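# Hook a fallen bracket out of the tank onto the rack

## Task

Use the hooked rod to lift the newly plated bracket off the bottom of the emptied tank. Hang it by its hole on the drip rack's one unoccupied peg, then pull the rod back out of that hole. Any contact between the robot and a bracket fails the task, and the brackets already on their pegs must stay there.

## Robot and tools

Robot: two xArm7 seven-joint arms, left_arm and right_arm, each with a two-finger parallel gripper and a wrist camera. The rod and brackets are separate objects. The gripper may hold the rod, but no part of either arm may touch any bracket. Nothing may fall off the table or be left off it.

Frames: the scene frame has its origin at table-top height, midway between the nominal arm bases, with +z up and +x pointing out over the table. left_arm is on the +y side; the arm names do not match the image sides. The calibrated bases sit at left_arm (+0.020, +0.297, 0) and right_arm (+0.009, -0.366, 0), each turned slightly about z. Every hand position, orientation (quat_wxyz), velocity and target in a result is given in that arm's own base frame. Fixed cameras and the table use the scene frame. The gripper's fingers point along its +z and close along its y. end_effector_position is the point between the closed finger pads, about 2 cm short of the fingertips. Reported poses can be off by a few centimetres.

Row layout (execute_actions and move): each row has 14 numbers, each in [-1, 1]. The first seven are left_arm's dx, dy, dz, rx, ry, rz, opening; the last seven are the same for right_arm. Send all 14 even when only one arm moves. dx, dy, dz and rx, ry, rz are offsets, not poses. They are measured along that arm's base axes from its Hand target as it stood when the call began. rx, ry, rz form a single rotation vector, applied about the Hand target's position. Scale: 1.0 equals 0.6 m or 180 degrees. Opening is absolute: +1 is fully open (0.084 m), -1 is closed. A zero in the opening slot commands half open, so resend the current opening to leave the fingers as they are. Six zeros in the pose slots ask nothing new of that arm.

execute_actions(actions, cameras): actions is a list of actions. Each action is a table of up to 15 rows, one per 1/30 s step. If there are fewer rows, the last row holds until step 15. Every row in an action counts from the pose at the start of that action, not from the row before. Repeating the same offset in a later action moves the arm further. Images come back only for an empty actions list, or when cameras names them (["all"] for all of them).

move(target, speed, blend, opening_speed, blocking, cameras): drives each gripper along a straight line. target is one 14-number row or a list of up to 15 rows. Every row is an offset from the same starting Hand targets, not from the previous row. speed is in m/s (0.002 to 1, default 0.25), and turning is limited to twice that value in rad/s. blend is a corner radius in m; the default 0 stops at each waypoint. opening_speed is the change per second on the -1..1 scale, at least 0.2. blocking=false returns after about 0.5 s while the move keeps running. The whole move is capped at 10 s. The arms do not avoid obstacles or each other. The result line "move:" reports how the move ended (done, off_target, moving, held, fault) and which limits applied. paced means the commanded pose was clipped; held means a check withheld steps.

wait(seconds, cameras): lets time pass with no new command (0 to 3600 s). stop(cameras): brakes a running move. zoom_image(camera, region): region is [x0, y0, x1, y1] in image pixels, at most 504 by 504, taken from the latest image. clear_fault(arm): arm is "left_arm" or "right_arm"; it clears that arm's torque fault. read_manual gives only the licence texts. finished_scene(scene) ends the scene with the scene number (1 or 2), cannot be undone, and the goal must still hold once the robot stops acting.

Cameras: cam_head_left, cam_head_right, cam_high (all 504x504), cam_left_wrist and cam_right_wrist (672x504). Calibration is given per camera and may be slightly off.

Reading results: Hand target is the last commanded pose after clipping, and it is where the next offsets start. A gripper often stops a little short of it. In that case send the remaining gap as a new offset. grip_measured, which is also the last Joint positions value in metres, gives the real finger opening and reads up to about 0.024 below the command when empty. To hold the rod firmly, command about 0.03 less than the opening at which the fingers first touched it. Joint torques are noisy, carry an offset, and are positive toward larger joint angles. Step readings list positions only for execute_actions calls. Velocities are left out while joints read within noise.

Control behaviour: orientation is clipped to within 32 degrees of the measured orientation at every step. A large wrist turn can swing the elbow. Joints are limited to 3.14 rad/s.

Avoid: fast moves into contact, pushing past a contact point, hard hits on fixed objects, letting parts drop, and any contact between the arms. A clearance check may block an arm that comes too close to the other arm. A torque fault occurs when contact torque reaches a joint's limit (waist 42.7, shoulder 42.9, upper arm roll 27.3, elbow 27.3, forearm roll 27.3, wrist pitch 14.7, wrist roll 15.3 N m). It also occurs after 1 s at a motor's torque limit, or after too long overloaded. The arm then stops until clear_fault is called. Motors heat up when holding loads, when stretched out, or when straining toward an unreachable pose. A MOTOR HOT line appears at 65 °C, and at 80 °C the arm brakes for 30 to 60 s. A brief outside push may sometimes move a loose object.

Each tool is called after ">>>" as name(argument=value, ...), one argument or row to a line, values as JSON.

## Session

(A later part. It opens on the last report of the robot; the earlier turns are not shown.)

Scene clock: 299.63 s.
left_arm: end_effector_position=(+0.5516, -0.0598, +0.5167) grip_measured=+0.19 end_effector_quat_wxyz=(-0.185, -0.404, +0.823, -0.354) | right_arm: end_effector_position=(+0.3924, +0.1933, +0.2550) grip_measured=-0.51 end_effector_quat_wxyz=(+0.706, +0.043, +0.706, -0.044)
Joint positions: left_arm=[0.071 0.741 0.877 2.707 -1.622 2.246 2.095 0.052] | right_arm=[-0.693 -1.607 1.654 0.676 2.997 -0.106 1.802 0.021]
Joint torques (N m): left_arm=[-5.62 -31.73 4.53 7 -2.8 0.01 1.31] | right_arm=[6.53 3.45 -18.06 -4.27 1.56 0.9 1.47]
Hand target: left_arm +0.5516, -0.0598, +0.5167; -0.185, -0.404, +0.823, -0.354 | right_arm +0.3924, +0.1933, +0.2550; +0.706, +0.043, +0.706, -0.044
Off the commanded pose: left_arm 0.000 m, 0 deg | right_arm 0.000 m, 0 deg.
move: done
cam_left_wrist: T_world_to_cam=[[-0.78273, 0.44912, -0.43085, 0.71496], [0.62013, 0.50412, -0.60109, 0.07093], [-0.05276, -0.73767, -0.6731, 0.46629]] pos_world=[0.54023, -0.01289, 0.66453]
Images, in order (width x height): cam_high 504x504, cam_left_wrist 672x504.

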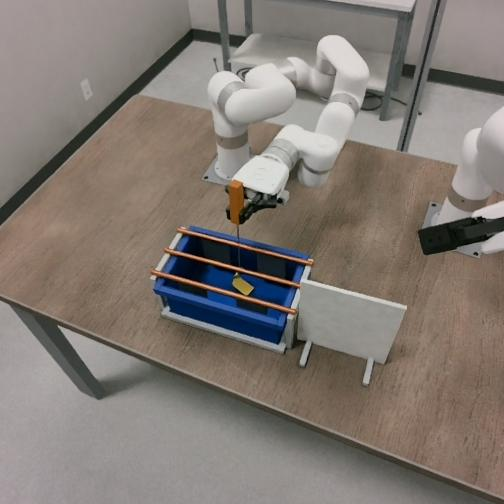

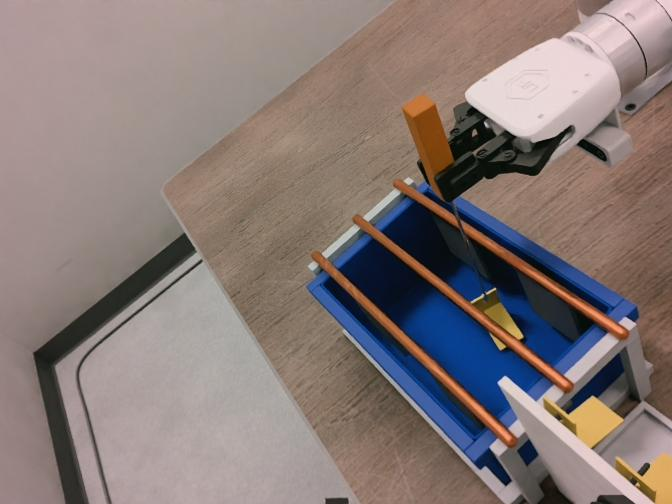

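>>> move(
  target=[0,0,0,0,0,0,0.2,-0.0138,-0.011,0,0,0,0.0889,-1],
  speed=0.05,
  cameras=["cam_left_wrist","cam_high"],
)

>>> zoom_image(
  camera="cam_left_wrist",
  region=[420, 240, 580, 400],
)

>>> zoom_image(
  camera="cam_high",
  region=[210, 240, 300, 330],
)

Scene clock: 308.43 s.
left_arm: end_effector_position=(+0.5516, -0.0598, +0.5167) grip_measured=+0.19 end_effector_quat_wxyz=(-0.185, -0.404, +0.823, -0.354) | right_arm: end_effector_position=(+0.3841, +0.1867, +0.2550) grip_measured=-0.51 end_effector_quat_wxyz=(+0.705, -0.055, +0.705, +0.055)
Joint positions: left_arm=[0.071 0.741 0.877 2.707 -1.622 2.246 2.095 0.052] | right_arm=[-0.522 -1.691 1.685 0.392 3.072 0.296 1.801 0.021]
Joint torques (N m): left_arm=[-5.4 -31.4 4.51 6.75 -2.95 -0.18 1.02] | right_arm=[6.47 0.71 -14.26 -5.89 2.16 0.91 -1.28]
Hand target: left_arm +0.5516, -0.0598, +0.5167; -0.185, -0.404, +0.823, -0.354 | right_arm +0.3841, +0.1867, +0.2550; +0.705, -0.055, +0.705, +0.055
Off the commanded pose: left_arm 0.000 m, 0 deg | right_arm 0.000 m, 0 deg.
move: done
cam_left_wrist: T_world_to_cam=[[-0.78273, 0.44912, -0.43085, 0.71496], [0.62013, 0.50412, -0.60109, 0.07093], [-0.05276, -0.73767, -0.6731, 0.46629]] pos_world=[0.54023, -0.01289, 0.66453]
Images, in order (width x height): cam_high 504x504, cam_left_wrist 672x504.

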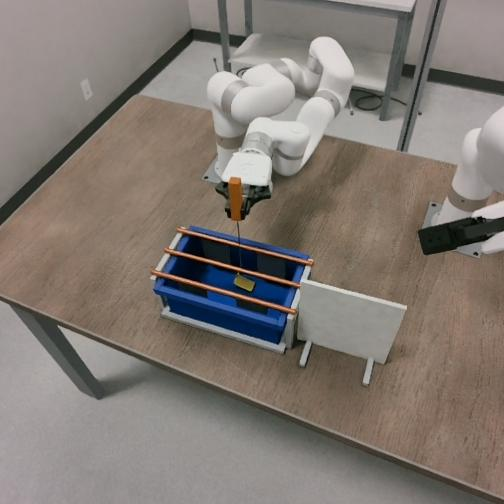

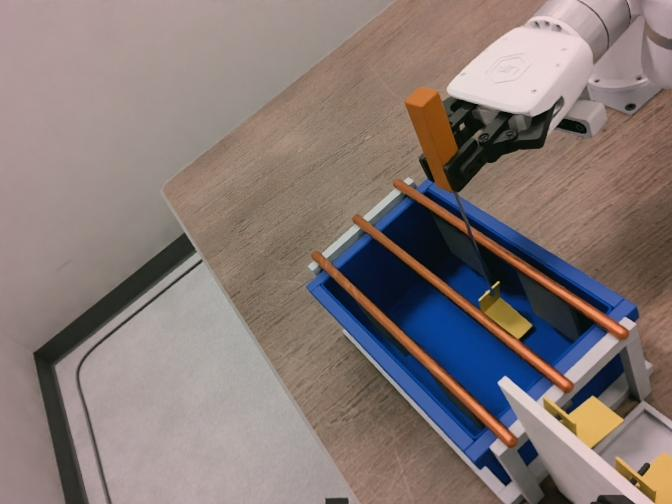

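Scaled by 3.150 from the camera's image (finer frame: 960x720).

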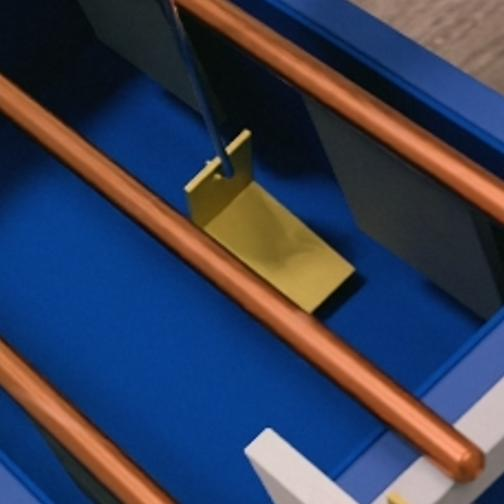

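Scaled by 5.600 from the camera's image (finer frame: 720x720).

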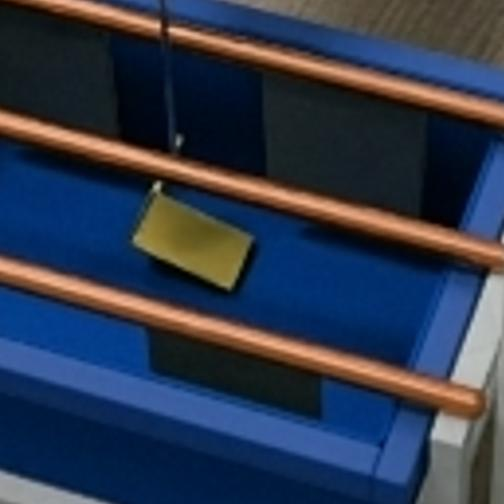

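>>> move(
  target=[0,0,0,0,0,0,0.2,0,0,0.06,0,0,0,-1],
  speed=0.04,
  cameras=["cam_left_wrist"],
)

>>> zoom_image(
  camera="cam_left_wrist",
  region=[420, 200, 580, 360],
)

Scene clock: 312.53 s.
left_arm: end_effector_position=(+0.5516, -0.0598, +0.5167) grip_measured=+0.19 end_effector_quat_wxyz=(-0.185, -0.404, +0.823, -0.354) | right_arm: end_effector_position=(+0.3841, +0.1867, +0.2910) grip_measured=-0.51 end_effector_quat_wxyz=(+0.705, -0.055, +0.705, +0.055)
Joint positions: left_arm=[0.071 0.741 0.877 2.707 -1.622 2.246 2.095 0.052] | right_arm=[-0.534 -1.633 1.542 0.387 2.925 0.31 1.793 0.021]
Joint torques (N m): left_arm=[-5.75 -31.33 4.41 6.82 -2.76 -0.06 1.07] | right_arm=[-6.26 13.69 -20.86 2.32 -2.89 0.78 -1.3]
Hand target: left_arm +0.5516, -0.0598, +0.5167; -0.185, -0.404, +0.823, -0.354 | right_arm +0.3841, +0.1867, +0.2910; +0.705, -0.055, +0.705, +0.055
Off the commanded pose: left_arm 0.000 m, 0 deg | right_arm 0.000 m, 0 deg.
move: done
cam_left_wrist: T_world_to_cam=[[-0.78273, 0.44912, -0.43085, 0.71496], [0.62013, 0.50412, -0.60109, 0.07093], [-0.05276, -0.73767, -0.6731, 0.46629]] pos_world=[0.54023, -0.01289, 0.66453]

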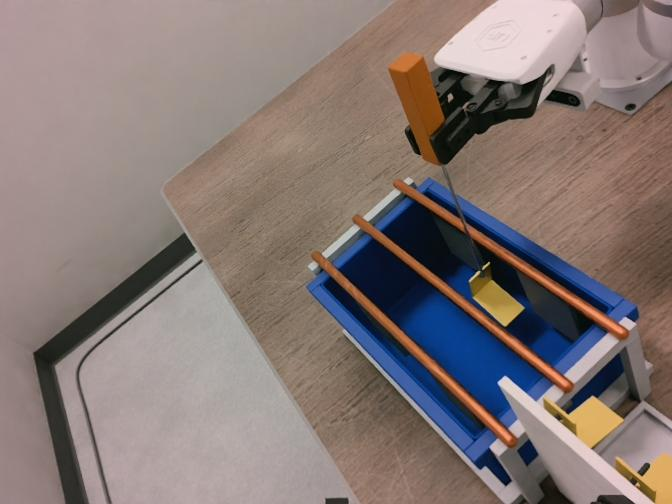

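Scaled by 3.150 from the camera's image (finer frame: 960x720).

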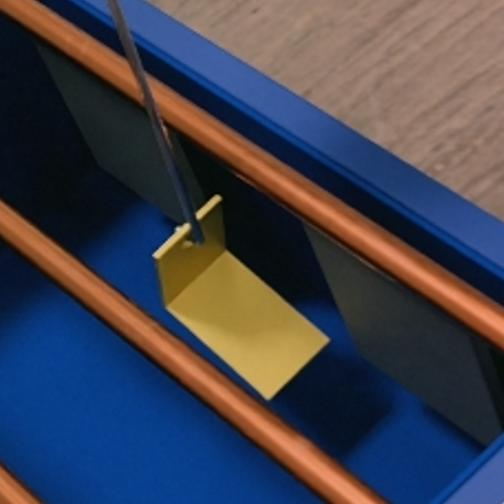

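>>> move(
  target=[0,0,0,0,0,0,0.2,0,0,0.2333,0,0,0,-1],
  speed=0.06,
  cameras=["cam_left_wrist","cam_high","cam_head_left"],
)

Scene clock: 317.43 s.
left_arm: end_effector_position=(+0.5516, -0.0598, +0.5167) grip_measured=+0.19 end_effector_quat_wxyz=(-0.185, -0.404, +0.823, -0.354) | right_arm: end_effector_position=(+0.3841, +0.1867, +0.4310) grip_measured=-0.51 end_effector_quat_wxyz=(+0.705, -0.055, +0.705, +0.055)
Joint positions: left_arm=[0.071 0.741 0.877 2.707 -1.622 2.246 2.095 0.052] | right_arm=[-0.528 -1.358 1.059 0.522 2.368 0.24 1.801 0.021]
Joint torques (N m): left_arm=[-5.41 -31.89 4.48 6.88 -2.99 -0.02 0.99] | right_arm=[6.59 13.01 -19.65 12.63 -3.08 -1.49 1.49]
Hand target: left_arm +0.5516, -0.0598, +0.5167; -0.185, -0.404, +0.823, -0.354 | right_arm +0.3841, +0.1867, +0.4310; +0.705, -0.055, +0.705, +0.055
Off the commanded pose: left_arm 0.000 m, 0 deg | right_arm 0.000 m, 0 deg.
move: done
cam_left_wrist: T_world_to_cam=[[-0.78273, 0.44912, -0.43085, 0.71496], [0.62013, 0.50412, -0.60109, 0.07093], [-0.05276, -0.73767, -0.6731, 0.46629]] pos_world=[0.54023, -0.01289, 0.66453]
Images, in order (width x height): cam_head_left 504x504, cam_high 504x504, cam_left_wrist 672x504.

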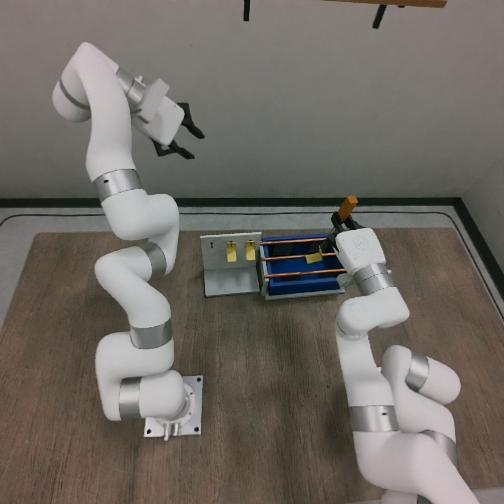

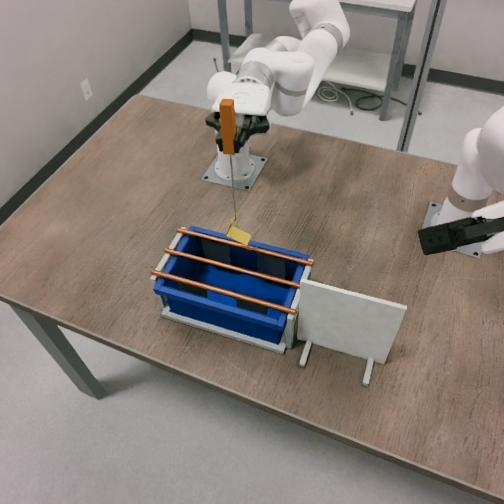

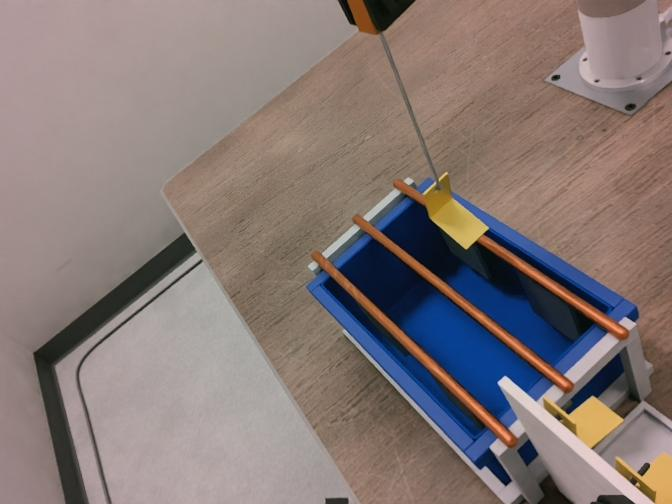

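>>> zoom_image(
  camera="cam_head_left",
  region=[195, 225, 275, 305],
)

>>> execute_actions(
  actions=[],
  cameras=["cam_head_right"],
)

>>> zoom_image(
  camera="cam_head_right",
  region=[195, 225, 275, 305],
)

Scaled by 6.300 from the camera's image (finer frame: 720x720).

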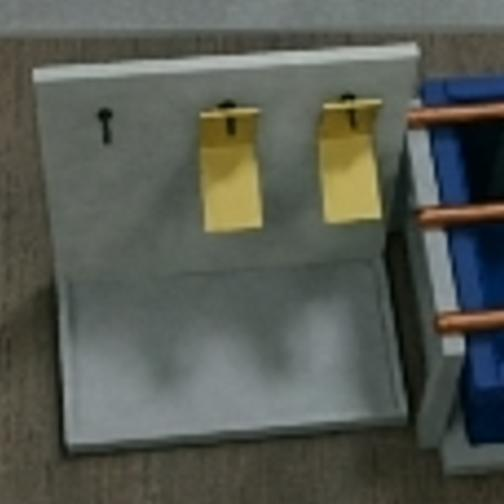

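Scene clock: 319.73 s.
left_arm: end_effector_position=(+0.5516, -0.0598, +0.5167) grip_measured=+0.19 end_effector_quat_wxyz=(-0.185, -0.404, +0.823, -0.354) | right_arm: end_effector_position=(+0.3841, +0.1867, +0.4310) grip_measured=-0.51 end_effector_quat_wxyz=(+0.705, -0.055, +0.705, +0.055)
Joint positions: left_arm=[0.071 0.741 0.877 2.707 -1.622 2.246 2.095 0.052] | right_arm=[-0.528 -1.358 1.059 0.522 2.368 0.24 1.801 0.021]
Joint velocities: within noise
Joint torques (N m): left_arm=[-5.35 -31.93 4.41 7.07 -2.93 0 0.9] | right_arm=[6.37 13.1 -19.64 12.67 -2.68 -1.44 1.44]
Motor temperatures (°C): left_arm=[30 31 35 39 32 34 31] | right_arm=[33 34 34 35 36 39 36]
Hand target: left_arm +0.5516, -0.0598, +0.5167; -0.185, -0.404, +0.823, -0.354 | right_arm +0.3841, +0.1867, +0.4310; +0.705, -0.055, +0.705, +0.055
Tool commands: left_gripper/opening=+0.2 right_gripper/opening=-1.0
Off the commanded pose: left_arm 0.000 m, 0 deg | right_arm 0.000 m, 0 deg.
Images, in order (width x height): cam_head_right 504x504.

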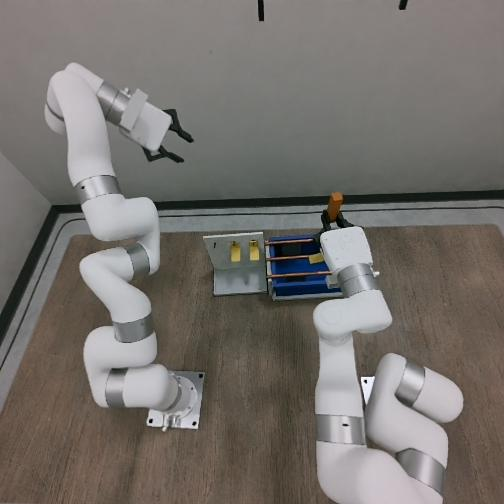

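Scaled by 6.300 from the camera's image (finer frame: 720x720).

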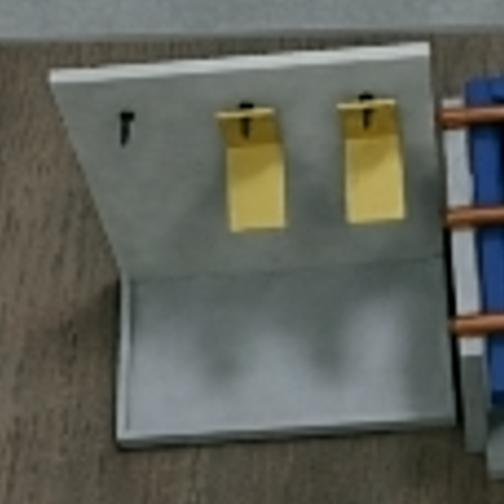

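>>> move(
  target=[
    [0,0.4,0.05,0,0,0,0.2,0,0,0,0,0,0,-1],
    [-0.358,0.4,0,0.0174,0.1449,0.1293,0.2,0,0,0.02,0,0,0,-1],
  ],
  speed=0.25,
  blend=0.03,
)

>>> move(
  target=[0,-0.095,-0.345,0,0,0,0.2,-0.006,0.067,0,0,0,0.4222,-1],
  speed=0.12,
  cameras=["cam_left_wrist","cam_high","cam_head_left","cam_head_right"],
)

Scene clock: 330.53 s.
left_arm: end_effector_position=(+0.3890, +0.1801, +0.5246) grip_measured=+0.19 end_effector_quat_wxyz=(-0.249, -0.588, +0.710, -0.296) | right_arm: end_effector_position=(+0.3841, +0.1867, +0.4414) grip_measured=-0.51 end_effector_quat_wxyz=(+0.705, -0.055, +0.705, +0.055)
Joint positions: left_arm=[0.607 0.683 0.96 2.706 -1.641 2.691 2.01 0.052] | right_arm=[-0.521 -1.332 1.032 0.54 2.328 0.226 1.807 0.021]
Joint torques (N m): left_arm=[6.38 -28.41 -0.07 7.78 -2.49 -1.74 -1.61] | right_arm=[6.54 12.97 -19.42 13.23 -2.91 -1.63 1.49]
Hand target: left_arm +0.3889, +0.1802, +0.5246; -0.249, -0.588, +0.710, -0.296 (not the last commanded pose) | right_arm +0.3841, +0.1867, +0.4414; +0.705, -0.055, +0.705, +0.055 (not the last commanded pose)
Off the commanded pose: left_arm 0.053 m, 9 deg | right_arm 0.002 m, 0 deg.
elbow stopped short (left arm): the move would have taken joint 4 (elbow) straighter than the controller allows.
move: held (left_arm; a check stopped the path); path passed 1 of 2 targets; limits=held
pose unreachable (left arm): on one or more control steps of this call, first in action 0 (counted from 0), this arm could not follow its commanded pose, so it was not sent that pose on those steps. It may still have moved: this result reports where it is.
cause: moving toward the commanded pose would bring two parts of the arm too close to each other (joints 6 (wrist pitch) and 7 (wrist roll) lie between them).

Scene clock: 336.47 s.
left_arm: end_effector_position=(+0.3889, +0.1232, +0.3176) grip_measured=+0.19 end_effector_quat_wxyz=(-0.249, -0.588, +0.710, -0.296) | right_arm: end_effector_position=(+0.3805, +0.2269, +0.4414) grip_measured=-0.51 end_effector_quat_wxyz=(+0.522, -0.478, +0.521, +0.477)
Joint positions: left_arm=[-0.55 0.536 1.568 1.419 -0.933 2.142 2.763 0.052] | right_arm=[-0.687 -0.408 0.518 0.756 1.699 1.762 1.115 0.021]
Joint torques (N m): left_arm=[-5.99 -11.53 14.66 8.9 -2.15 -1.03 1.57] | right_arm=[-6.35 -0.41 -2.37 21.17 -0.69 2.23 -1.29]
Hand target: left_arm +0.3889, +0.1232, +0.3176; -0.249, -0.588, +0.710, -0.296 | right_arm +0.3805, +0.2269, +0.4414; +0.522, -0.478, +0.521, +0.477
Off the commanded pose: left_arm 0.000 m, 0 deg | right_arm 0.000 m, 0 deg.
move: done
cam_left_wrist: T_world_to_cam=[[-0.97839, 0.16239, -0.12799, 0.43497], [0.20427, 0.66335, -0.71989, 0.13975], [-0.032, -0.73048, -0.68219, 0.45257]] pos_world=[0.4115, 0.16726, 0.46501]
Images, in order (width x height): cam_head_left 504x504, cam_head_right 504x504, cam_high 504x504, cam_left_wrist 672x504.

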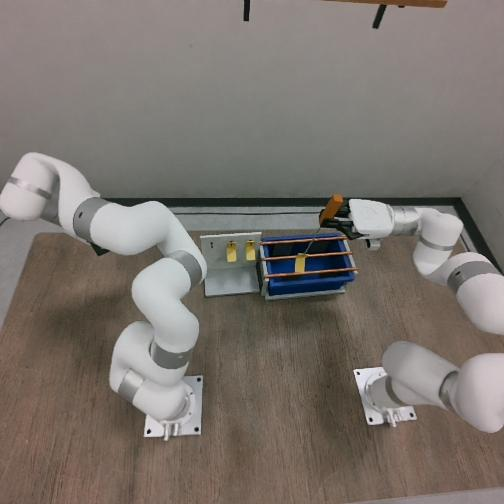

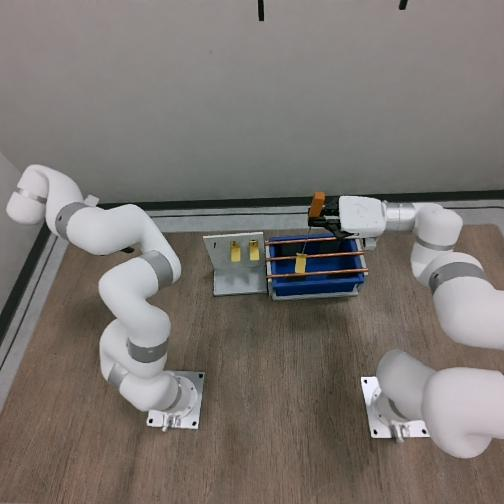

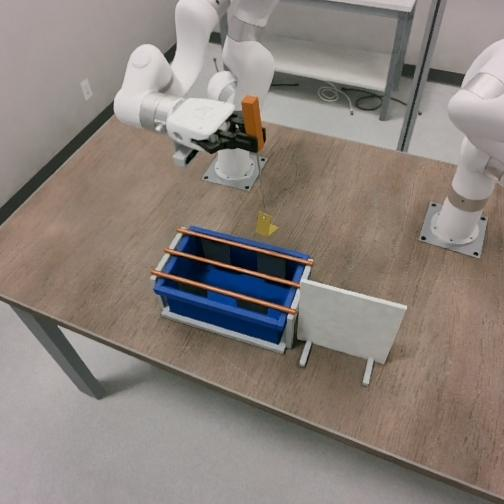

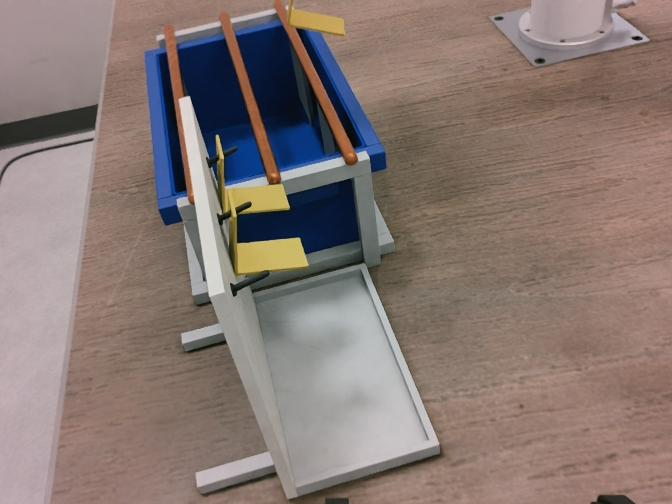

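>>> move(
  target=[0,0,0,0,0,0,0.2,0,0.3833,0,0,0,0,-1],
  speed=0.12,
  cameras=["cam_left_wrist","cam_head_left","cam_head_right"],
)

Scene clock: 341.13 s.
left_arm: end_effector_position=(+0.3889, +0.1232, +0.3176) grip_measured=+0.19 end_effector_quat_wxyz=(-0.249, -0.588, +0.710, -0.296) | right_arm: end_effector_position=(+0.3805, +0.4569, +0.4414) grip_measured=-0.51 end_effector_quat_wxyz=(+0.522, -0.477, +0.521, +0.477)
Joint positions: left_arm=[-0.55 0.536 1.568 1.419 -0.933 2.142 2.763 0.052] | right_arm=[-0.572 -0.259 1.08 0.989 2.04 1.149 1.079 0.021]
Joint torques (N m): left_arm=[-6.21 -11.88 13.99 8.69 -2.08 -1.02 1.52] | right_arm=[-6.29 2.59 -3.34 22.35 -1.4 -0.06 -1.36]
Hand target: left_arm +0.3889, +0.1232, +0.3176; -0.249, -0.588, +0.710, -0.296 | right_arm +0.3805, +0.4569, +0.4414; +0.522, -0.478, +0.521, +0.477
Off the commanded pose: left_arm 0.000 m, 0 deg | right_arm 0.000 m, 0 deg.
move: done
cam_left_wrist: T_world_to_cam=[[-0.97839, 0.16239, -0.12799, 0.43497], [0.20427, 0.66335, -0.71989, 0.13975], [-0.032, -0.73048, -0.68219, 0.45257]] pos_world=[0.4115, 0.16726, 0.46501]
Images, in order (width x height): cam_head_left 504x504, cam_head_right 504x504, cam_left_wrist 672x504.

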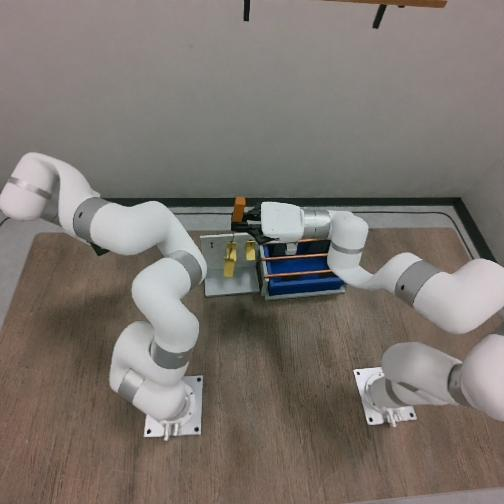

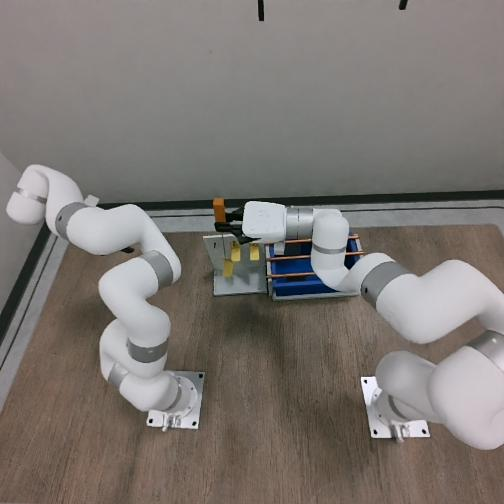

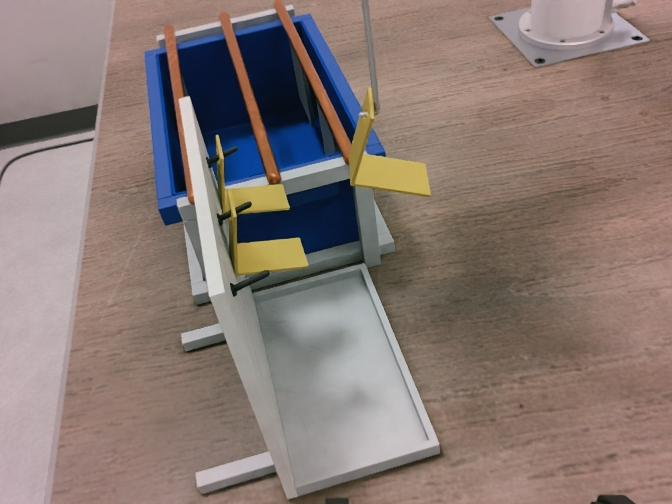

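>>> move(
  target=[0,0,0,0,0,0,0.2,0.035,0.0417,-0.075,0,0,0,-1],
  speed=0.08,
  cameras=["cam_left_wrist"],
)

>>> zoom_image(
  camera="cam_left_wrist",
  region=[200, 120, 400, 320],
)

>>> execute_actions(
  actions=[],
  cameras=["cam_head_left"],
)

>>> zoom_image(
  camera="cam_head_left",
  region=[195, 215, 275, 295],
)

Scene clock: 345.57 s.
left_arm: end_effector_position=(+0.3889, +0.1232, +0.3176) grip_measured=+0.19 end_effector_quat_wxyz=(-0.249, -0.588, +0.710, -0.296) | right_arm: end_effector_position=(+0.4015, +0.4819, +0.3964) grip_measured=-0.51 end_effector_quat_wxyz=(+0.522, -0.478, +0.521, +0.477)
Joint positions: left_arm=[-0.55 0.536 1.568 1.419 -0.933 2.142 2.763 0.052] | right_arm=[-0.551 0.14 1.246 1.079 1.949 0.86 0.836 0.021]
Joint torques (N m): left_arm=[-5.78 -11.44 13.68 8.92 -2.18 -1.1 1.52] | right_arm=[6.52 -1.88 0.35 22.35 -2 0.31 -1.33]
Hand target: left_arm +0.3889, +0.1232, +0.3176; -0.249, -0.588, +0.710, -0.296 | right_arm +0.4015, +0.4819, +0.3964; +0.522, -0.478, +0.521, +0.477
Off the commanded pose: left_arm 0.000 m, 0 deg | right_arm 0.000 m, 0 deg.
move: done
cam_left_wrist: T_world_to_cam=[[-0.97839, 0.16239, -0.12799, 0.43497], [0.20427, 0.66335, -0.71989, 0.13975], [-0.032, -0.73048, -0.68219, 0.45257]] pos_world=[0.4115, 0.16726, 0.46501]

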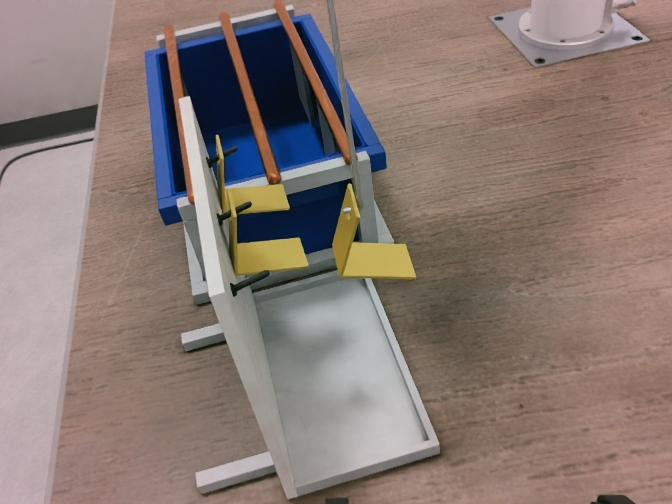

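Scaled by 2.520 from the camera's image (finer frame: 960x720).

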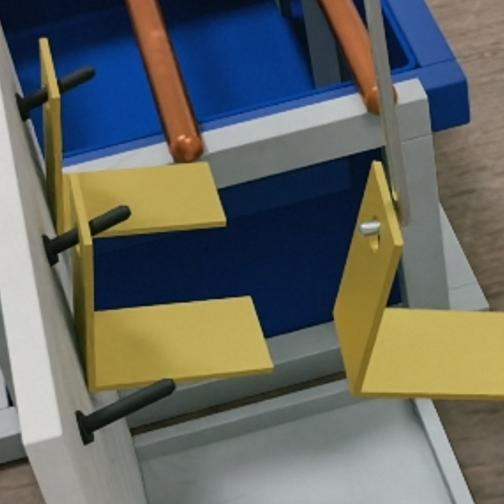

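Scene clock: 345.57 s.
left_arm: end_effector_position=(+0.3889, +0.1232, +0.3176) grip_measured=+0.19 end_effector_quat_wxyz=(-0.249, -0.588, +0.710, -0.296) | right_arm: end_effector_position=(+0.4015, +0.4819, +0.3964) grip_measured=-0.51 end_effector_quat_wxyz=(+0.522, -0.478, +0.521, +0.477)
Joint positions: left_arm=[-0.55 0.536 1.568 1.419 -0.933 2.142 2.763 0.052] | right_arm=[-0.551 0.14 1.246 1.079 1.949 0.86 0.836 0.021]
Joint velocities: within noise
Joint torques (N m): left_arm=[-5.78 -11.44 13.68 8.92 -2.18 -1.1 1.52] | right_arm=[6.52 -1.88 0.35 22.35 -2 0.31 -1.33]
Motor temperatures (°C): left_arm=[30 31 35 39 32 34 31] | right_arm=[33 34 33 38 36 39 36]
Hand target: left_arm +0.3889, +0.1232, +0.3176; -0.249, -0.588, +0.710, -0.296 | right_arm +0.4015, +0.4819, +0.3964; +0.522, -0.478, +0.521, +0.477
Tool commands: left_gripper/opening=+0.2 right_gripper/opening=-1.0
Off the commanded pose: left_arm 0.000 m, 0 deg | right_arm 0.000 m, 0 deg.
Images, in order (width x height): cam_head_left 504x504.

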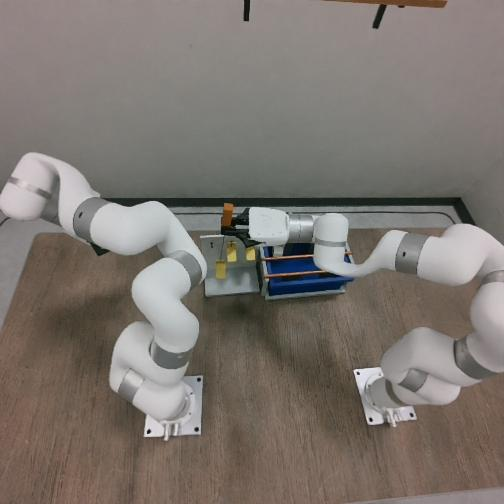

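Scaled by 6.300 from the camera's image (finer frame: 720x720).

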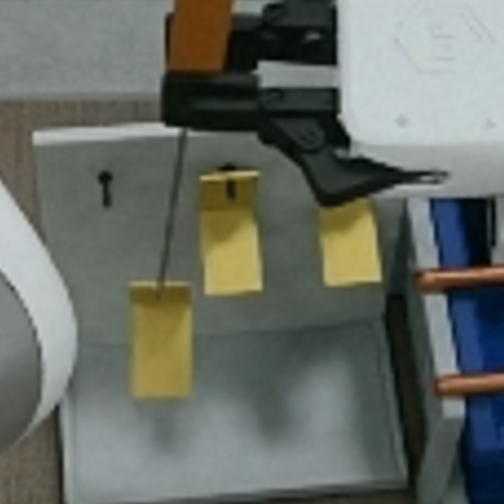

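>>> move(
  target=[0,0,0,0,0,0,0.2,0.0512,0.033,-0.0133,0,0,0,-1],
  speed=0.04,
  cameras=["cam_left_wrist","cam_head_left","cam_head_right"],
)

>>> zoom_image(
  camera="cam_left_wrist",
  region=[220, 160, 380, 320],
)

>>> zoom_image(
  camera="cam_head_left",
  region=[195, 225, 255, 285],
)

>>> zoom_image(
  camera="cam_head_right",
  region=[195, 225, 255, 285],
)

Scene clock: 355.43 s.
left_arm: end_effector_position=(+0.3889, +0.1232, +0.3176) grip_measured=+0.19 end_effector_quat_wxyz=(-0.249, -0.588, +0.710, -0.296) | right_arm: end_effector_position=(+0.4322, +0.5017, +0.3884) grip_measured=-0.51 end_effector_quat_wxyz=(+0.522, -0.478, +0.521, +0.477)
Joint positions: left_arm=[-0.55 0.536 1.568 1.419 -0.933 2.142 2.763 0.052] | right_arm=[-0.374 0.372 1.165 1.224 1.837 0.698 0.789 0.021]
Joint torques (N m): left_arm=[-6.15 -11.74 13.6 8.88 -1.96 -0.71 1.61] | right_arm=[6.63 -7.44 6.22 21.5 -2.14 0.43 1.09]
Hand target: left_arm +0.3889, +0.1232, +0.3176; -0.249, -0.588, +0.710, -0.296 | right_arm +0.4322, +0.5017, +0.3884; +0.522, -0.478, +0.521, +0.477
Off the commanded pose: left_arm 0.000 m, 0 deg | right_arm 0.000 m, 0 deg.
move: done
cam_left_wrist: T_world_to_cam=[[-0.97839, 0.16239, -0.12799, 0.43497], [0.20427, 0.66335, -0.71989, 0.13975], [-0.032, -0.73048, -0.68219, 0.45257]] pos_world=[0.4115, 0.16726, 0.46501]
Images, in order (width x height): cam_head_left 504x504, cam_head_right 504x504, cam_left_wrist 672x504.

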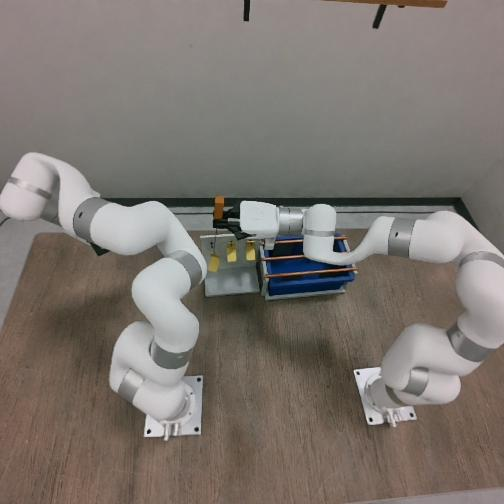

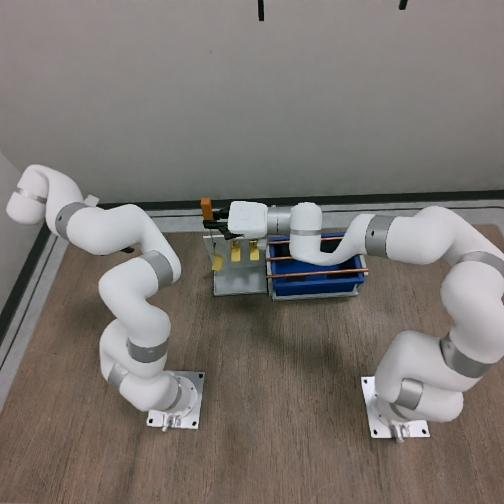

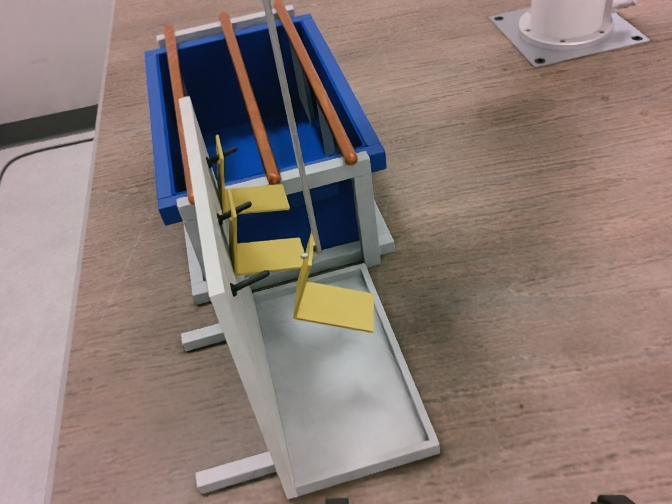

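Scaled by 3.150 from the camera's image (finer frame: 960x720).

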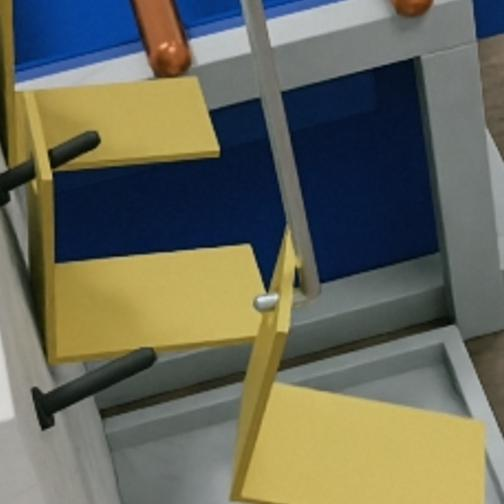

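Scaled by 8.400 from the camera's image (finer frame: 720x720).

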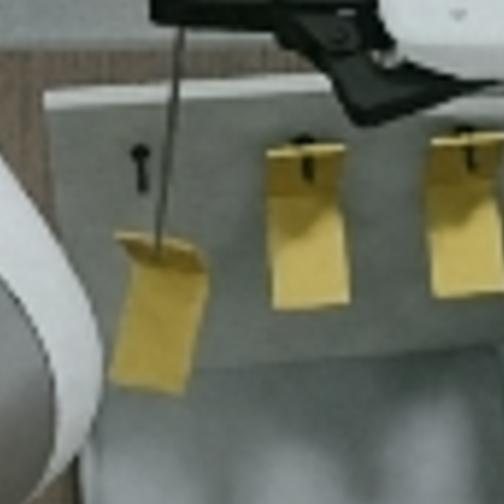

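Scaled by 8.400 from the camera's image (finer frame: 720x720).

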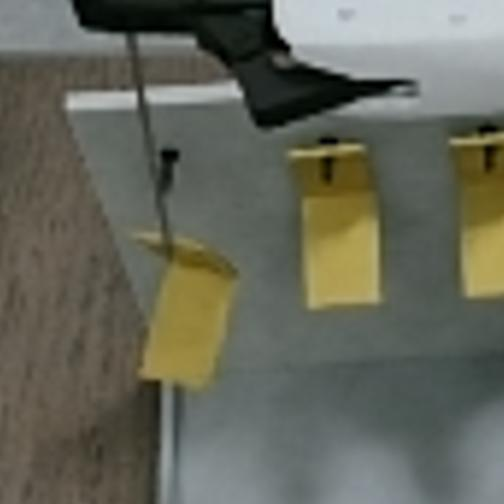

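>>> move(
  target=[0,0,0,0,0,0,0.2,0.0247,0.005,0,0,0,0,-1],
  speed=0.02,
  cameras=["cam_left_wrist","cam_head_left"],
)

>>> zoom_image(
  camera="cam_left_wrist",
  region=[220, 200, 340, 320],
)

>>> zoom_image(
  camera="cam_head_left",
  region=[195, 225, 255, 285],
)

Scene clock: 363.13 s.
left_arm: end_effector_position=(+0.3889, +0.1232, +0.3176) grip_measured=+0.19 end_effector_quat_wxyz=(-0.249, -0.588, +0.710, -0.296) | right_arm: end_effector_position=(+0.4470, +0.5047, +0.3884) grip_measured=-0.51 end_effector_quat_wxyz=(+0.522, -0.478, +0.521, +0.477)
Joint positions: left_arm=[-0.55 0.536 1.568 1.419 -0.933 2.142 2.763 0.052] | right_arm=[-0.329 0.426 1.133 1.278 1.786 0.673 0.806 0.021]
Joint torques (N m): left_arm=[-5.8 -11.61 13.46 8.98 -2.11 -0.59 1.68] | right_arm=[6.55 -9.22 7.27 21.17 -2.15 0.36 1.36]
Hand target: left_arm +0.3889, +0.1232, +0.3176; -0.249, -0.588, +0.710, -0.296 | right_arm +0.4470, +0.5047, +0.3884; +0.522, -0.478, +0.521, +0.477
Off the commanded pose: left_arm 0.000 m, 0 deg | right_arm 0.000 m, 0 deg.
move: done
cam_left_wrist: T_world_to_cam=[[-0.97839, 0.16239, -0.12799, 0.43497], [0.20427, 0.66335, -0.71989, 0.13975], [-0.032, -0.73048, -0.68219, 0.45257]] pos_world=[0.4115, 0.16726, 0.46501]
Images, in order (width x height): cam_head_left 504x504, cam_left_wrist 672x504.

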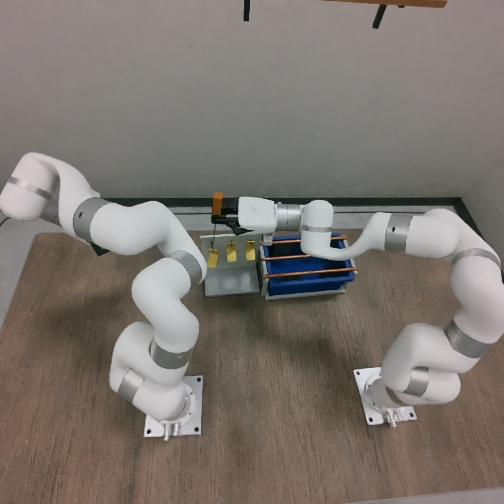

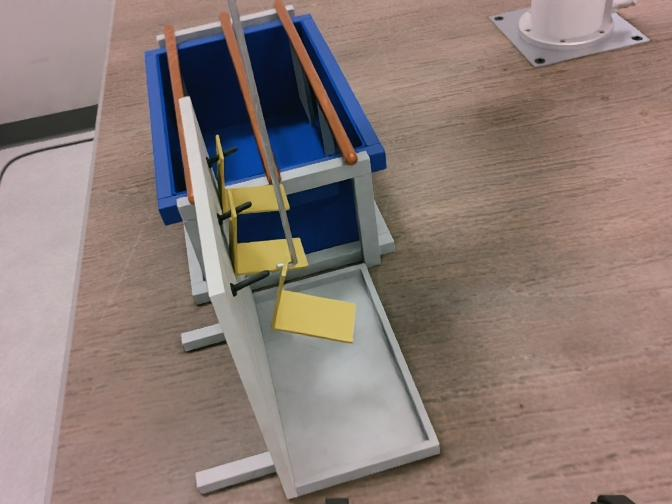

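Scaled by 4.200 from the camera's image (finer frame: 960x720).

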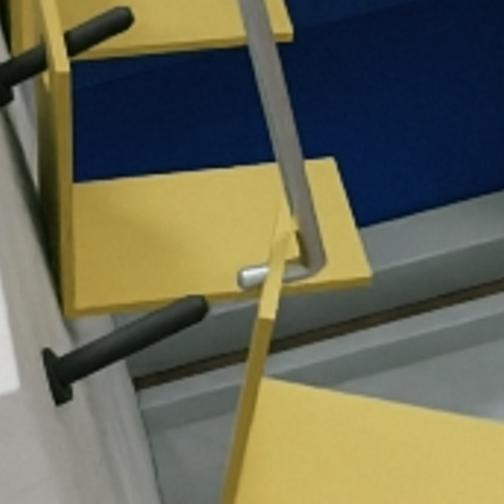

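Scaled by 8.400 from the camera's image (finer frame: 720x720).

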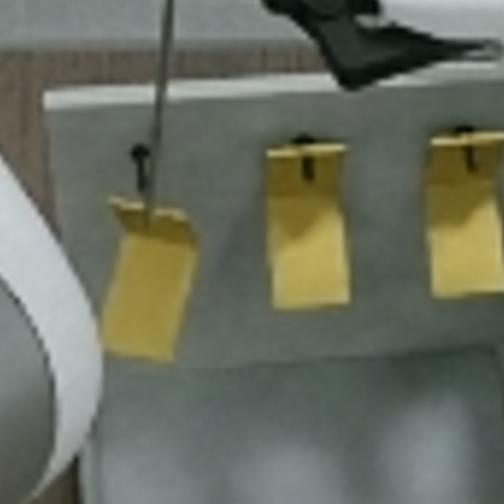

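>>> move(
  target=[0,0,0,0,0,0,0.2,0.0125,0.002,0,0,0,0,-1],
  speed=0.02,
  cameras=["cam_left_wrist","cam_head_left"],
)

>>> zoom_image(
  camera="cam_left_wrist",
  region=[220, 220, 320, 320],
)

>>> zoom_image(
  camera="cam_head_left",
  region=[195, 225, 245, 275],
)

Scene clock: 366.63 s.
left_arm: end_effector_position=(+0.3889, +0.1232, +0.3176) grip_measured=+0.19 end_effector_quat_wxyz=(-0.249, -0.588, +0.710, -0.296) | right_arm: end_effector_position=(+0.4545, +0.5059, +0.3884) grip_measured=-0.51 end_effector_quat_wxyz=(+0.522, -0.478, +0.521, +0.477)
Joint positions: left_arm=[-0.55 0.536 1.568 1.419 -0.933 2.142 2.763 0.052] | right_arm=[-0.309 0.451 1.118 1.305 1.76 0.663 0.817 0.022]
Joint torques (N m): left_arm=[-5.41 -11.46 13.15 9.09 -2.01 -0.55 1.38] | right_arm=[4.55 -9.01 3.79 21.22 -2.67 -0.99 0.52]
Hand target: left_arm +0.3889, +0.1232, +0.3176; -0.249, -0.588, +0.710, -0.296 | right_arm +0.4545, +0.5059, +0.3884; +0.522, -0.478, +0.521, +0.477
Off the commanded pose: left_arm 0.000 m, 0 deg | right_arm 0.000 m, 0 deg.
move: done
cam_left_wrist: T_world_to_cam=[[-0.97839, 0.16239, -0.12799, 0.43497], [0.20427, 0.66335, -0.71989, 0.13975], [-0.032, -0.73048, -0.68219, 0.45257]] pos_world=[0.4115, 0.16726, 0.46501]
Images, in order (width x height): cam_head_left 504x504, cam_left_wrist 672x504.

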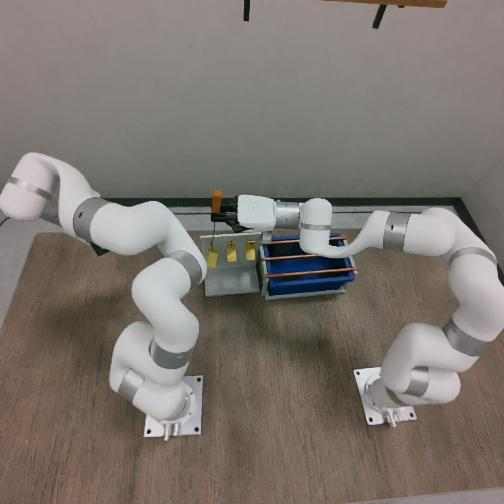

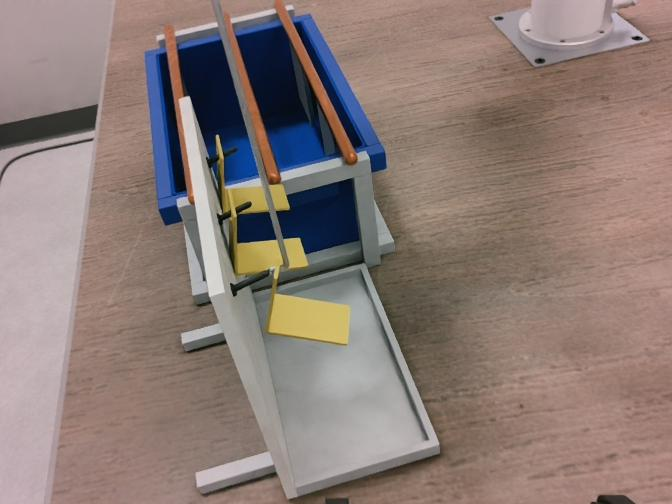

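Scaled by 5.040 from the camera's image (finer frame: 960x720).

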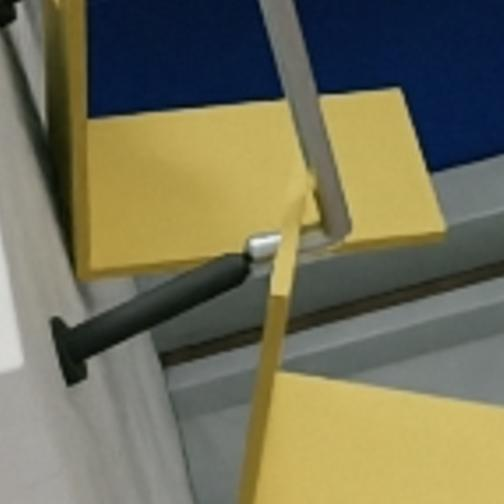

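Scaled by 10.080 from the camera's image (finer frame: 720x720).

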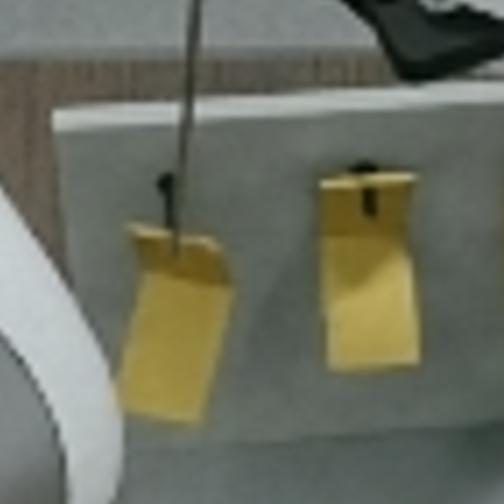

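>>> move(
  target=[
    [0,0,0,0,0,0,0.2,0,0.001,0.002,0,0,0,-1],
    [0,0,0,0,0,0,0.2,0.01,0.001,0.002,0,0,0,-1],
  ],
  speed=0.02,
  cameras=["cam_left_wrist","cam_head_left"],
)

>>> zoom_image(
  camera="cam_left_wrist",
  region=[220, 220, 320, 320],
)

>>> zoom_image(
  camera="cam_head_left",
  region=[195, 225, 245, 275],
)

Scene clock: 369.70 s.
left_arm: end_effector_position=(+0.3889, +0.1232, +0.3176) grip_measured=+0.19 end_effector_quat_wxyz=(-0.249, -0.588, +0.710, -0.296) | right_arm: end_effector_position=(+0.4605, +0.5066, +0.3896) grip_measured=-0.51 end_effector_quat_wxyz=(+0.522, -0.478, +0.521, +0.477)
Joint positions: left_arm=[-0.55 0.536 1.568 1.419 -0.933 2.142 2.763 0.052] | right_arm=[-0.295 0.467 1.107 1.327 1.739 0.657 0.831 0.022]
Joint torques (N m): left_arm=[-5.27 -11.36 13.38 9.05 -1.95 -0.6 1.56] | right_arm=[0.66 -9.94 -1.42 24.4 -2.86 -2.53 -0.79]
Hand target: left_arm +0.3889, +0.1232, +0.3176; -0.249, -0.588, +0.710, -0.296 | right_arm +0.4605, +0.5065, +0.3896; +0.522, -0.478, +0.521, +0.477
Off the commanded pose: left_arm 0.000 m, 0 deg | right_arm 0.000 m, 0 deg.
move: done
cam_left_wrist: T_world_to_cam=[[-0.97839, 0.16239, -0.12799, 0.43497], [0.20427, 0.66335, -0.71989, 0.13975], [-0.032, -0.73048, -0.68219, 0.45257]] pos_world=[0.4115, 0.16726, 0.46501]
Images, in order (width x height): cam_head_left 504x504, cam_left_wrist 672x504.

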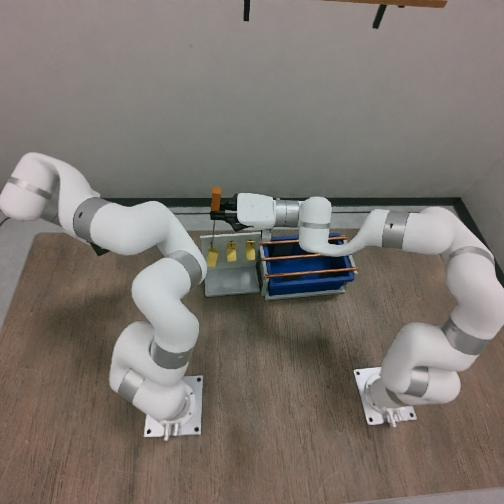

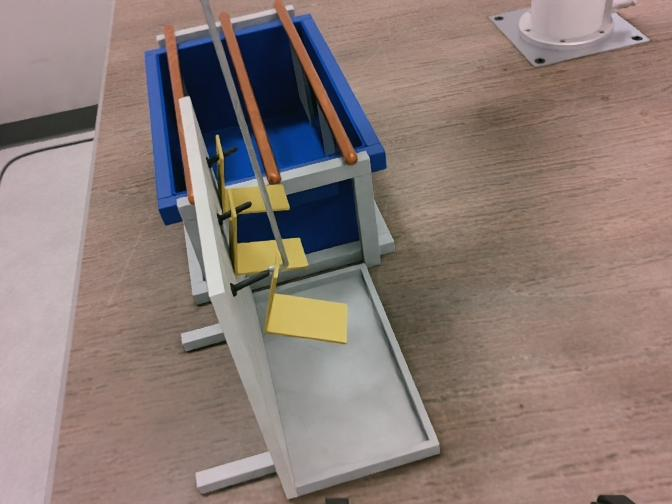

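Scaled by 5.040 from the camera's image (finer frame: 960x720).

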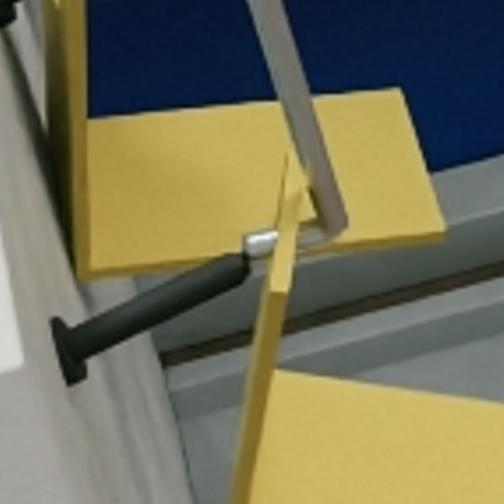

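Scaled by 10.080 from the camera's image (finer frame: 720x720).

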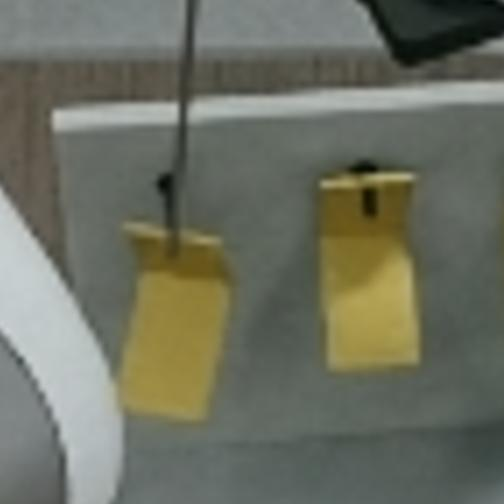

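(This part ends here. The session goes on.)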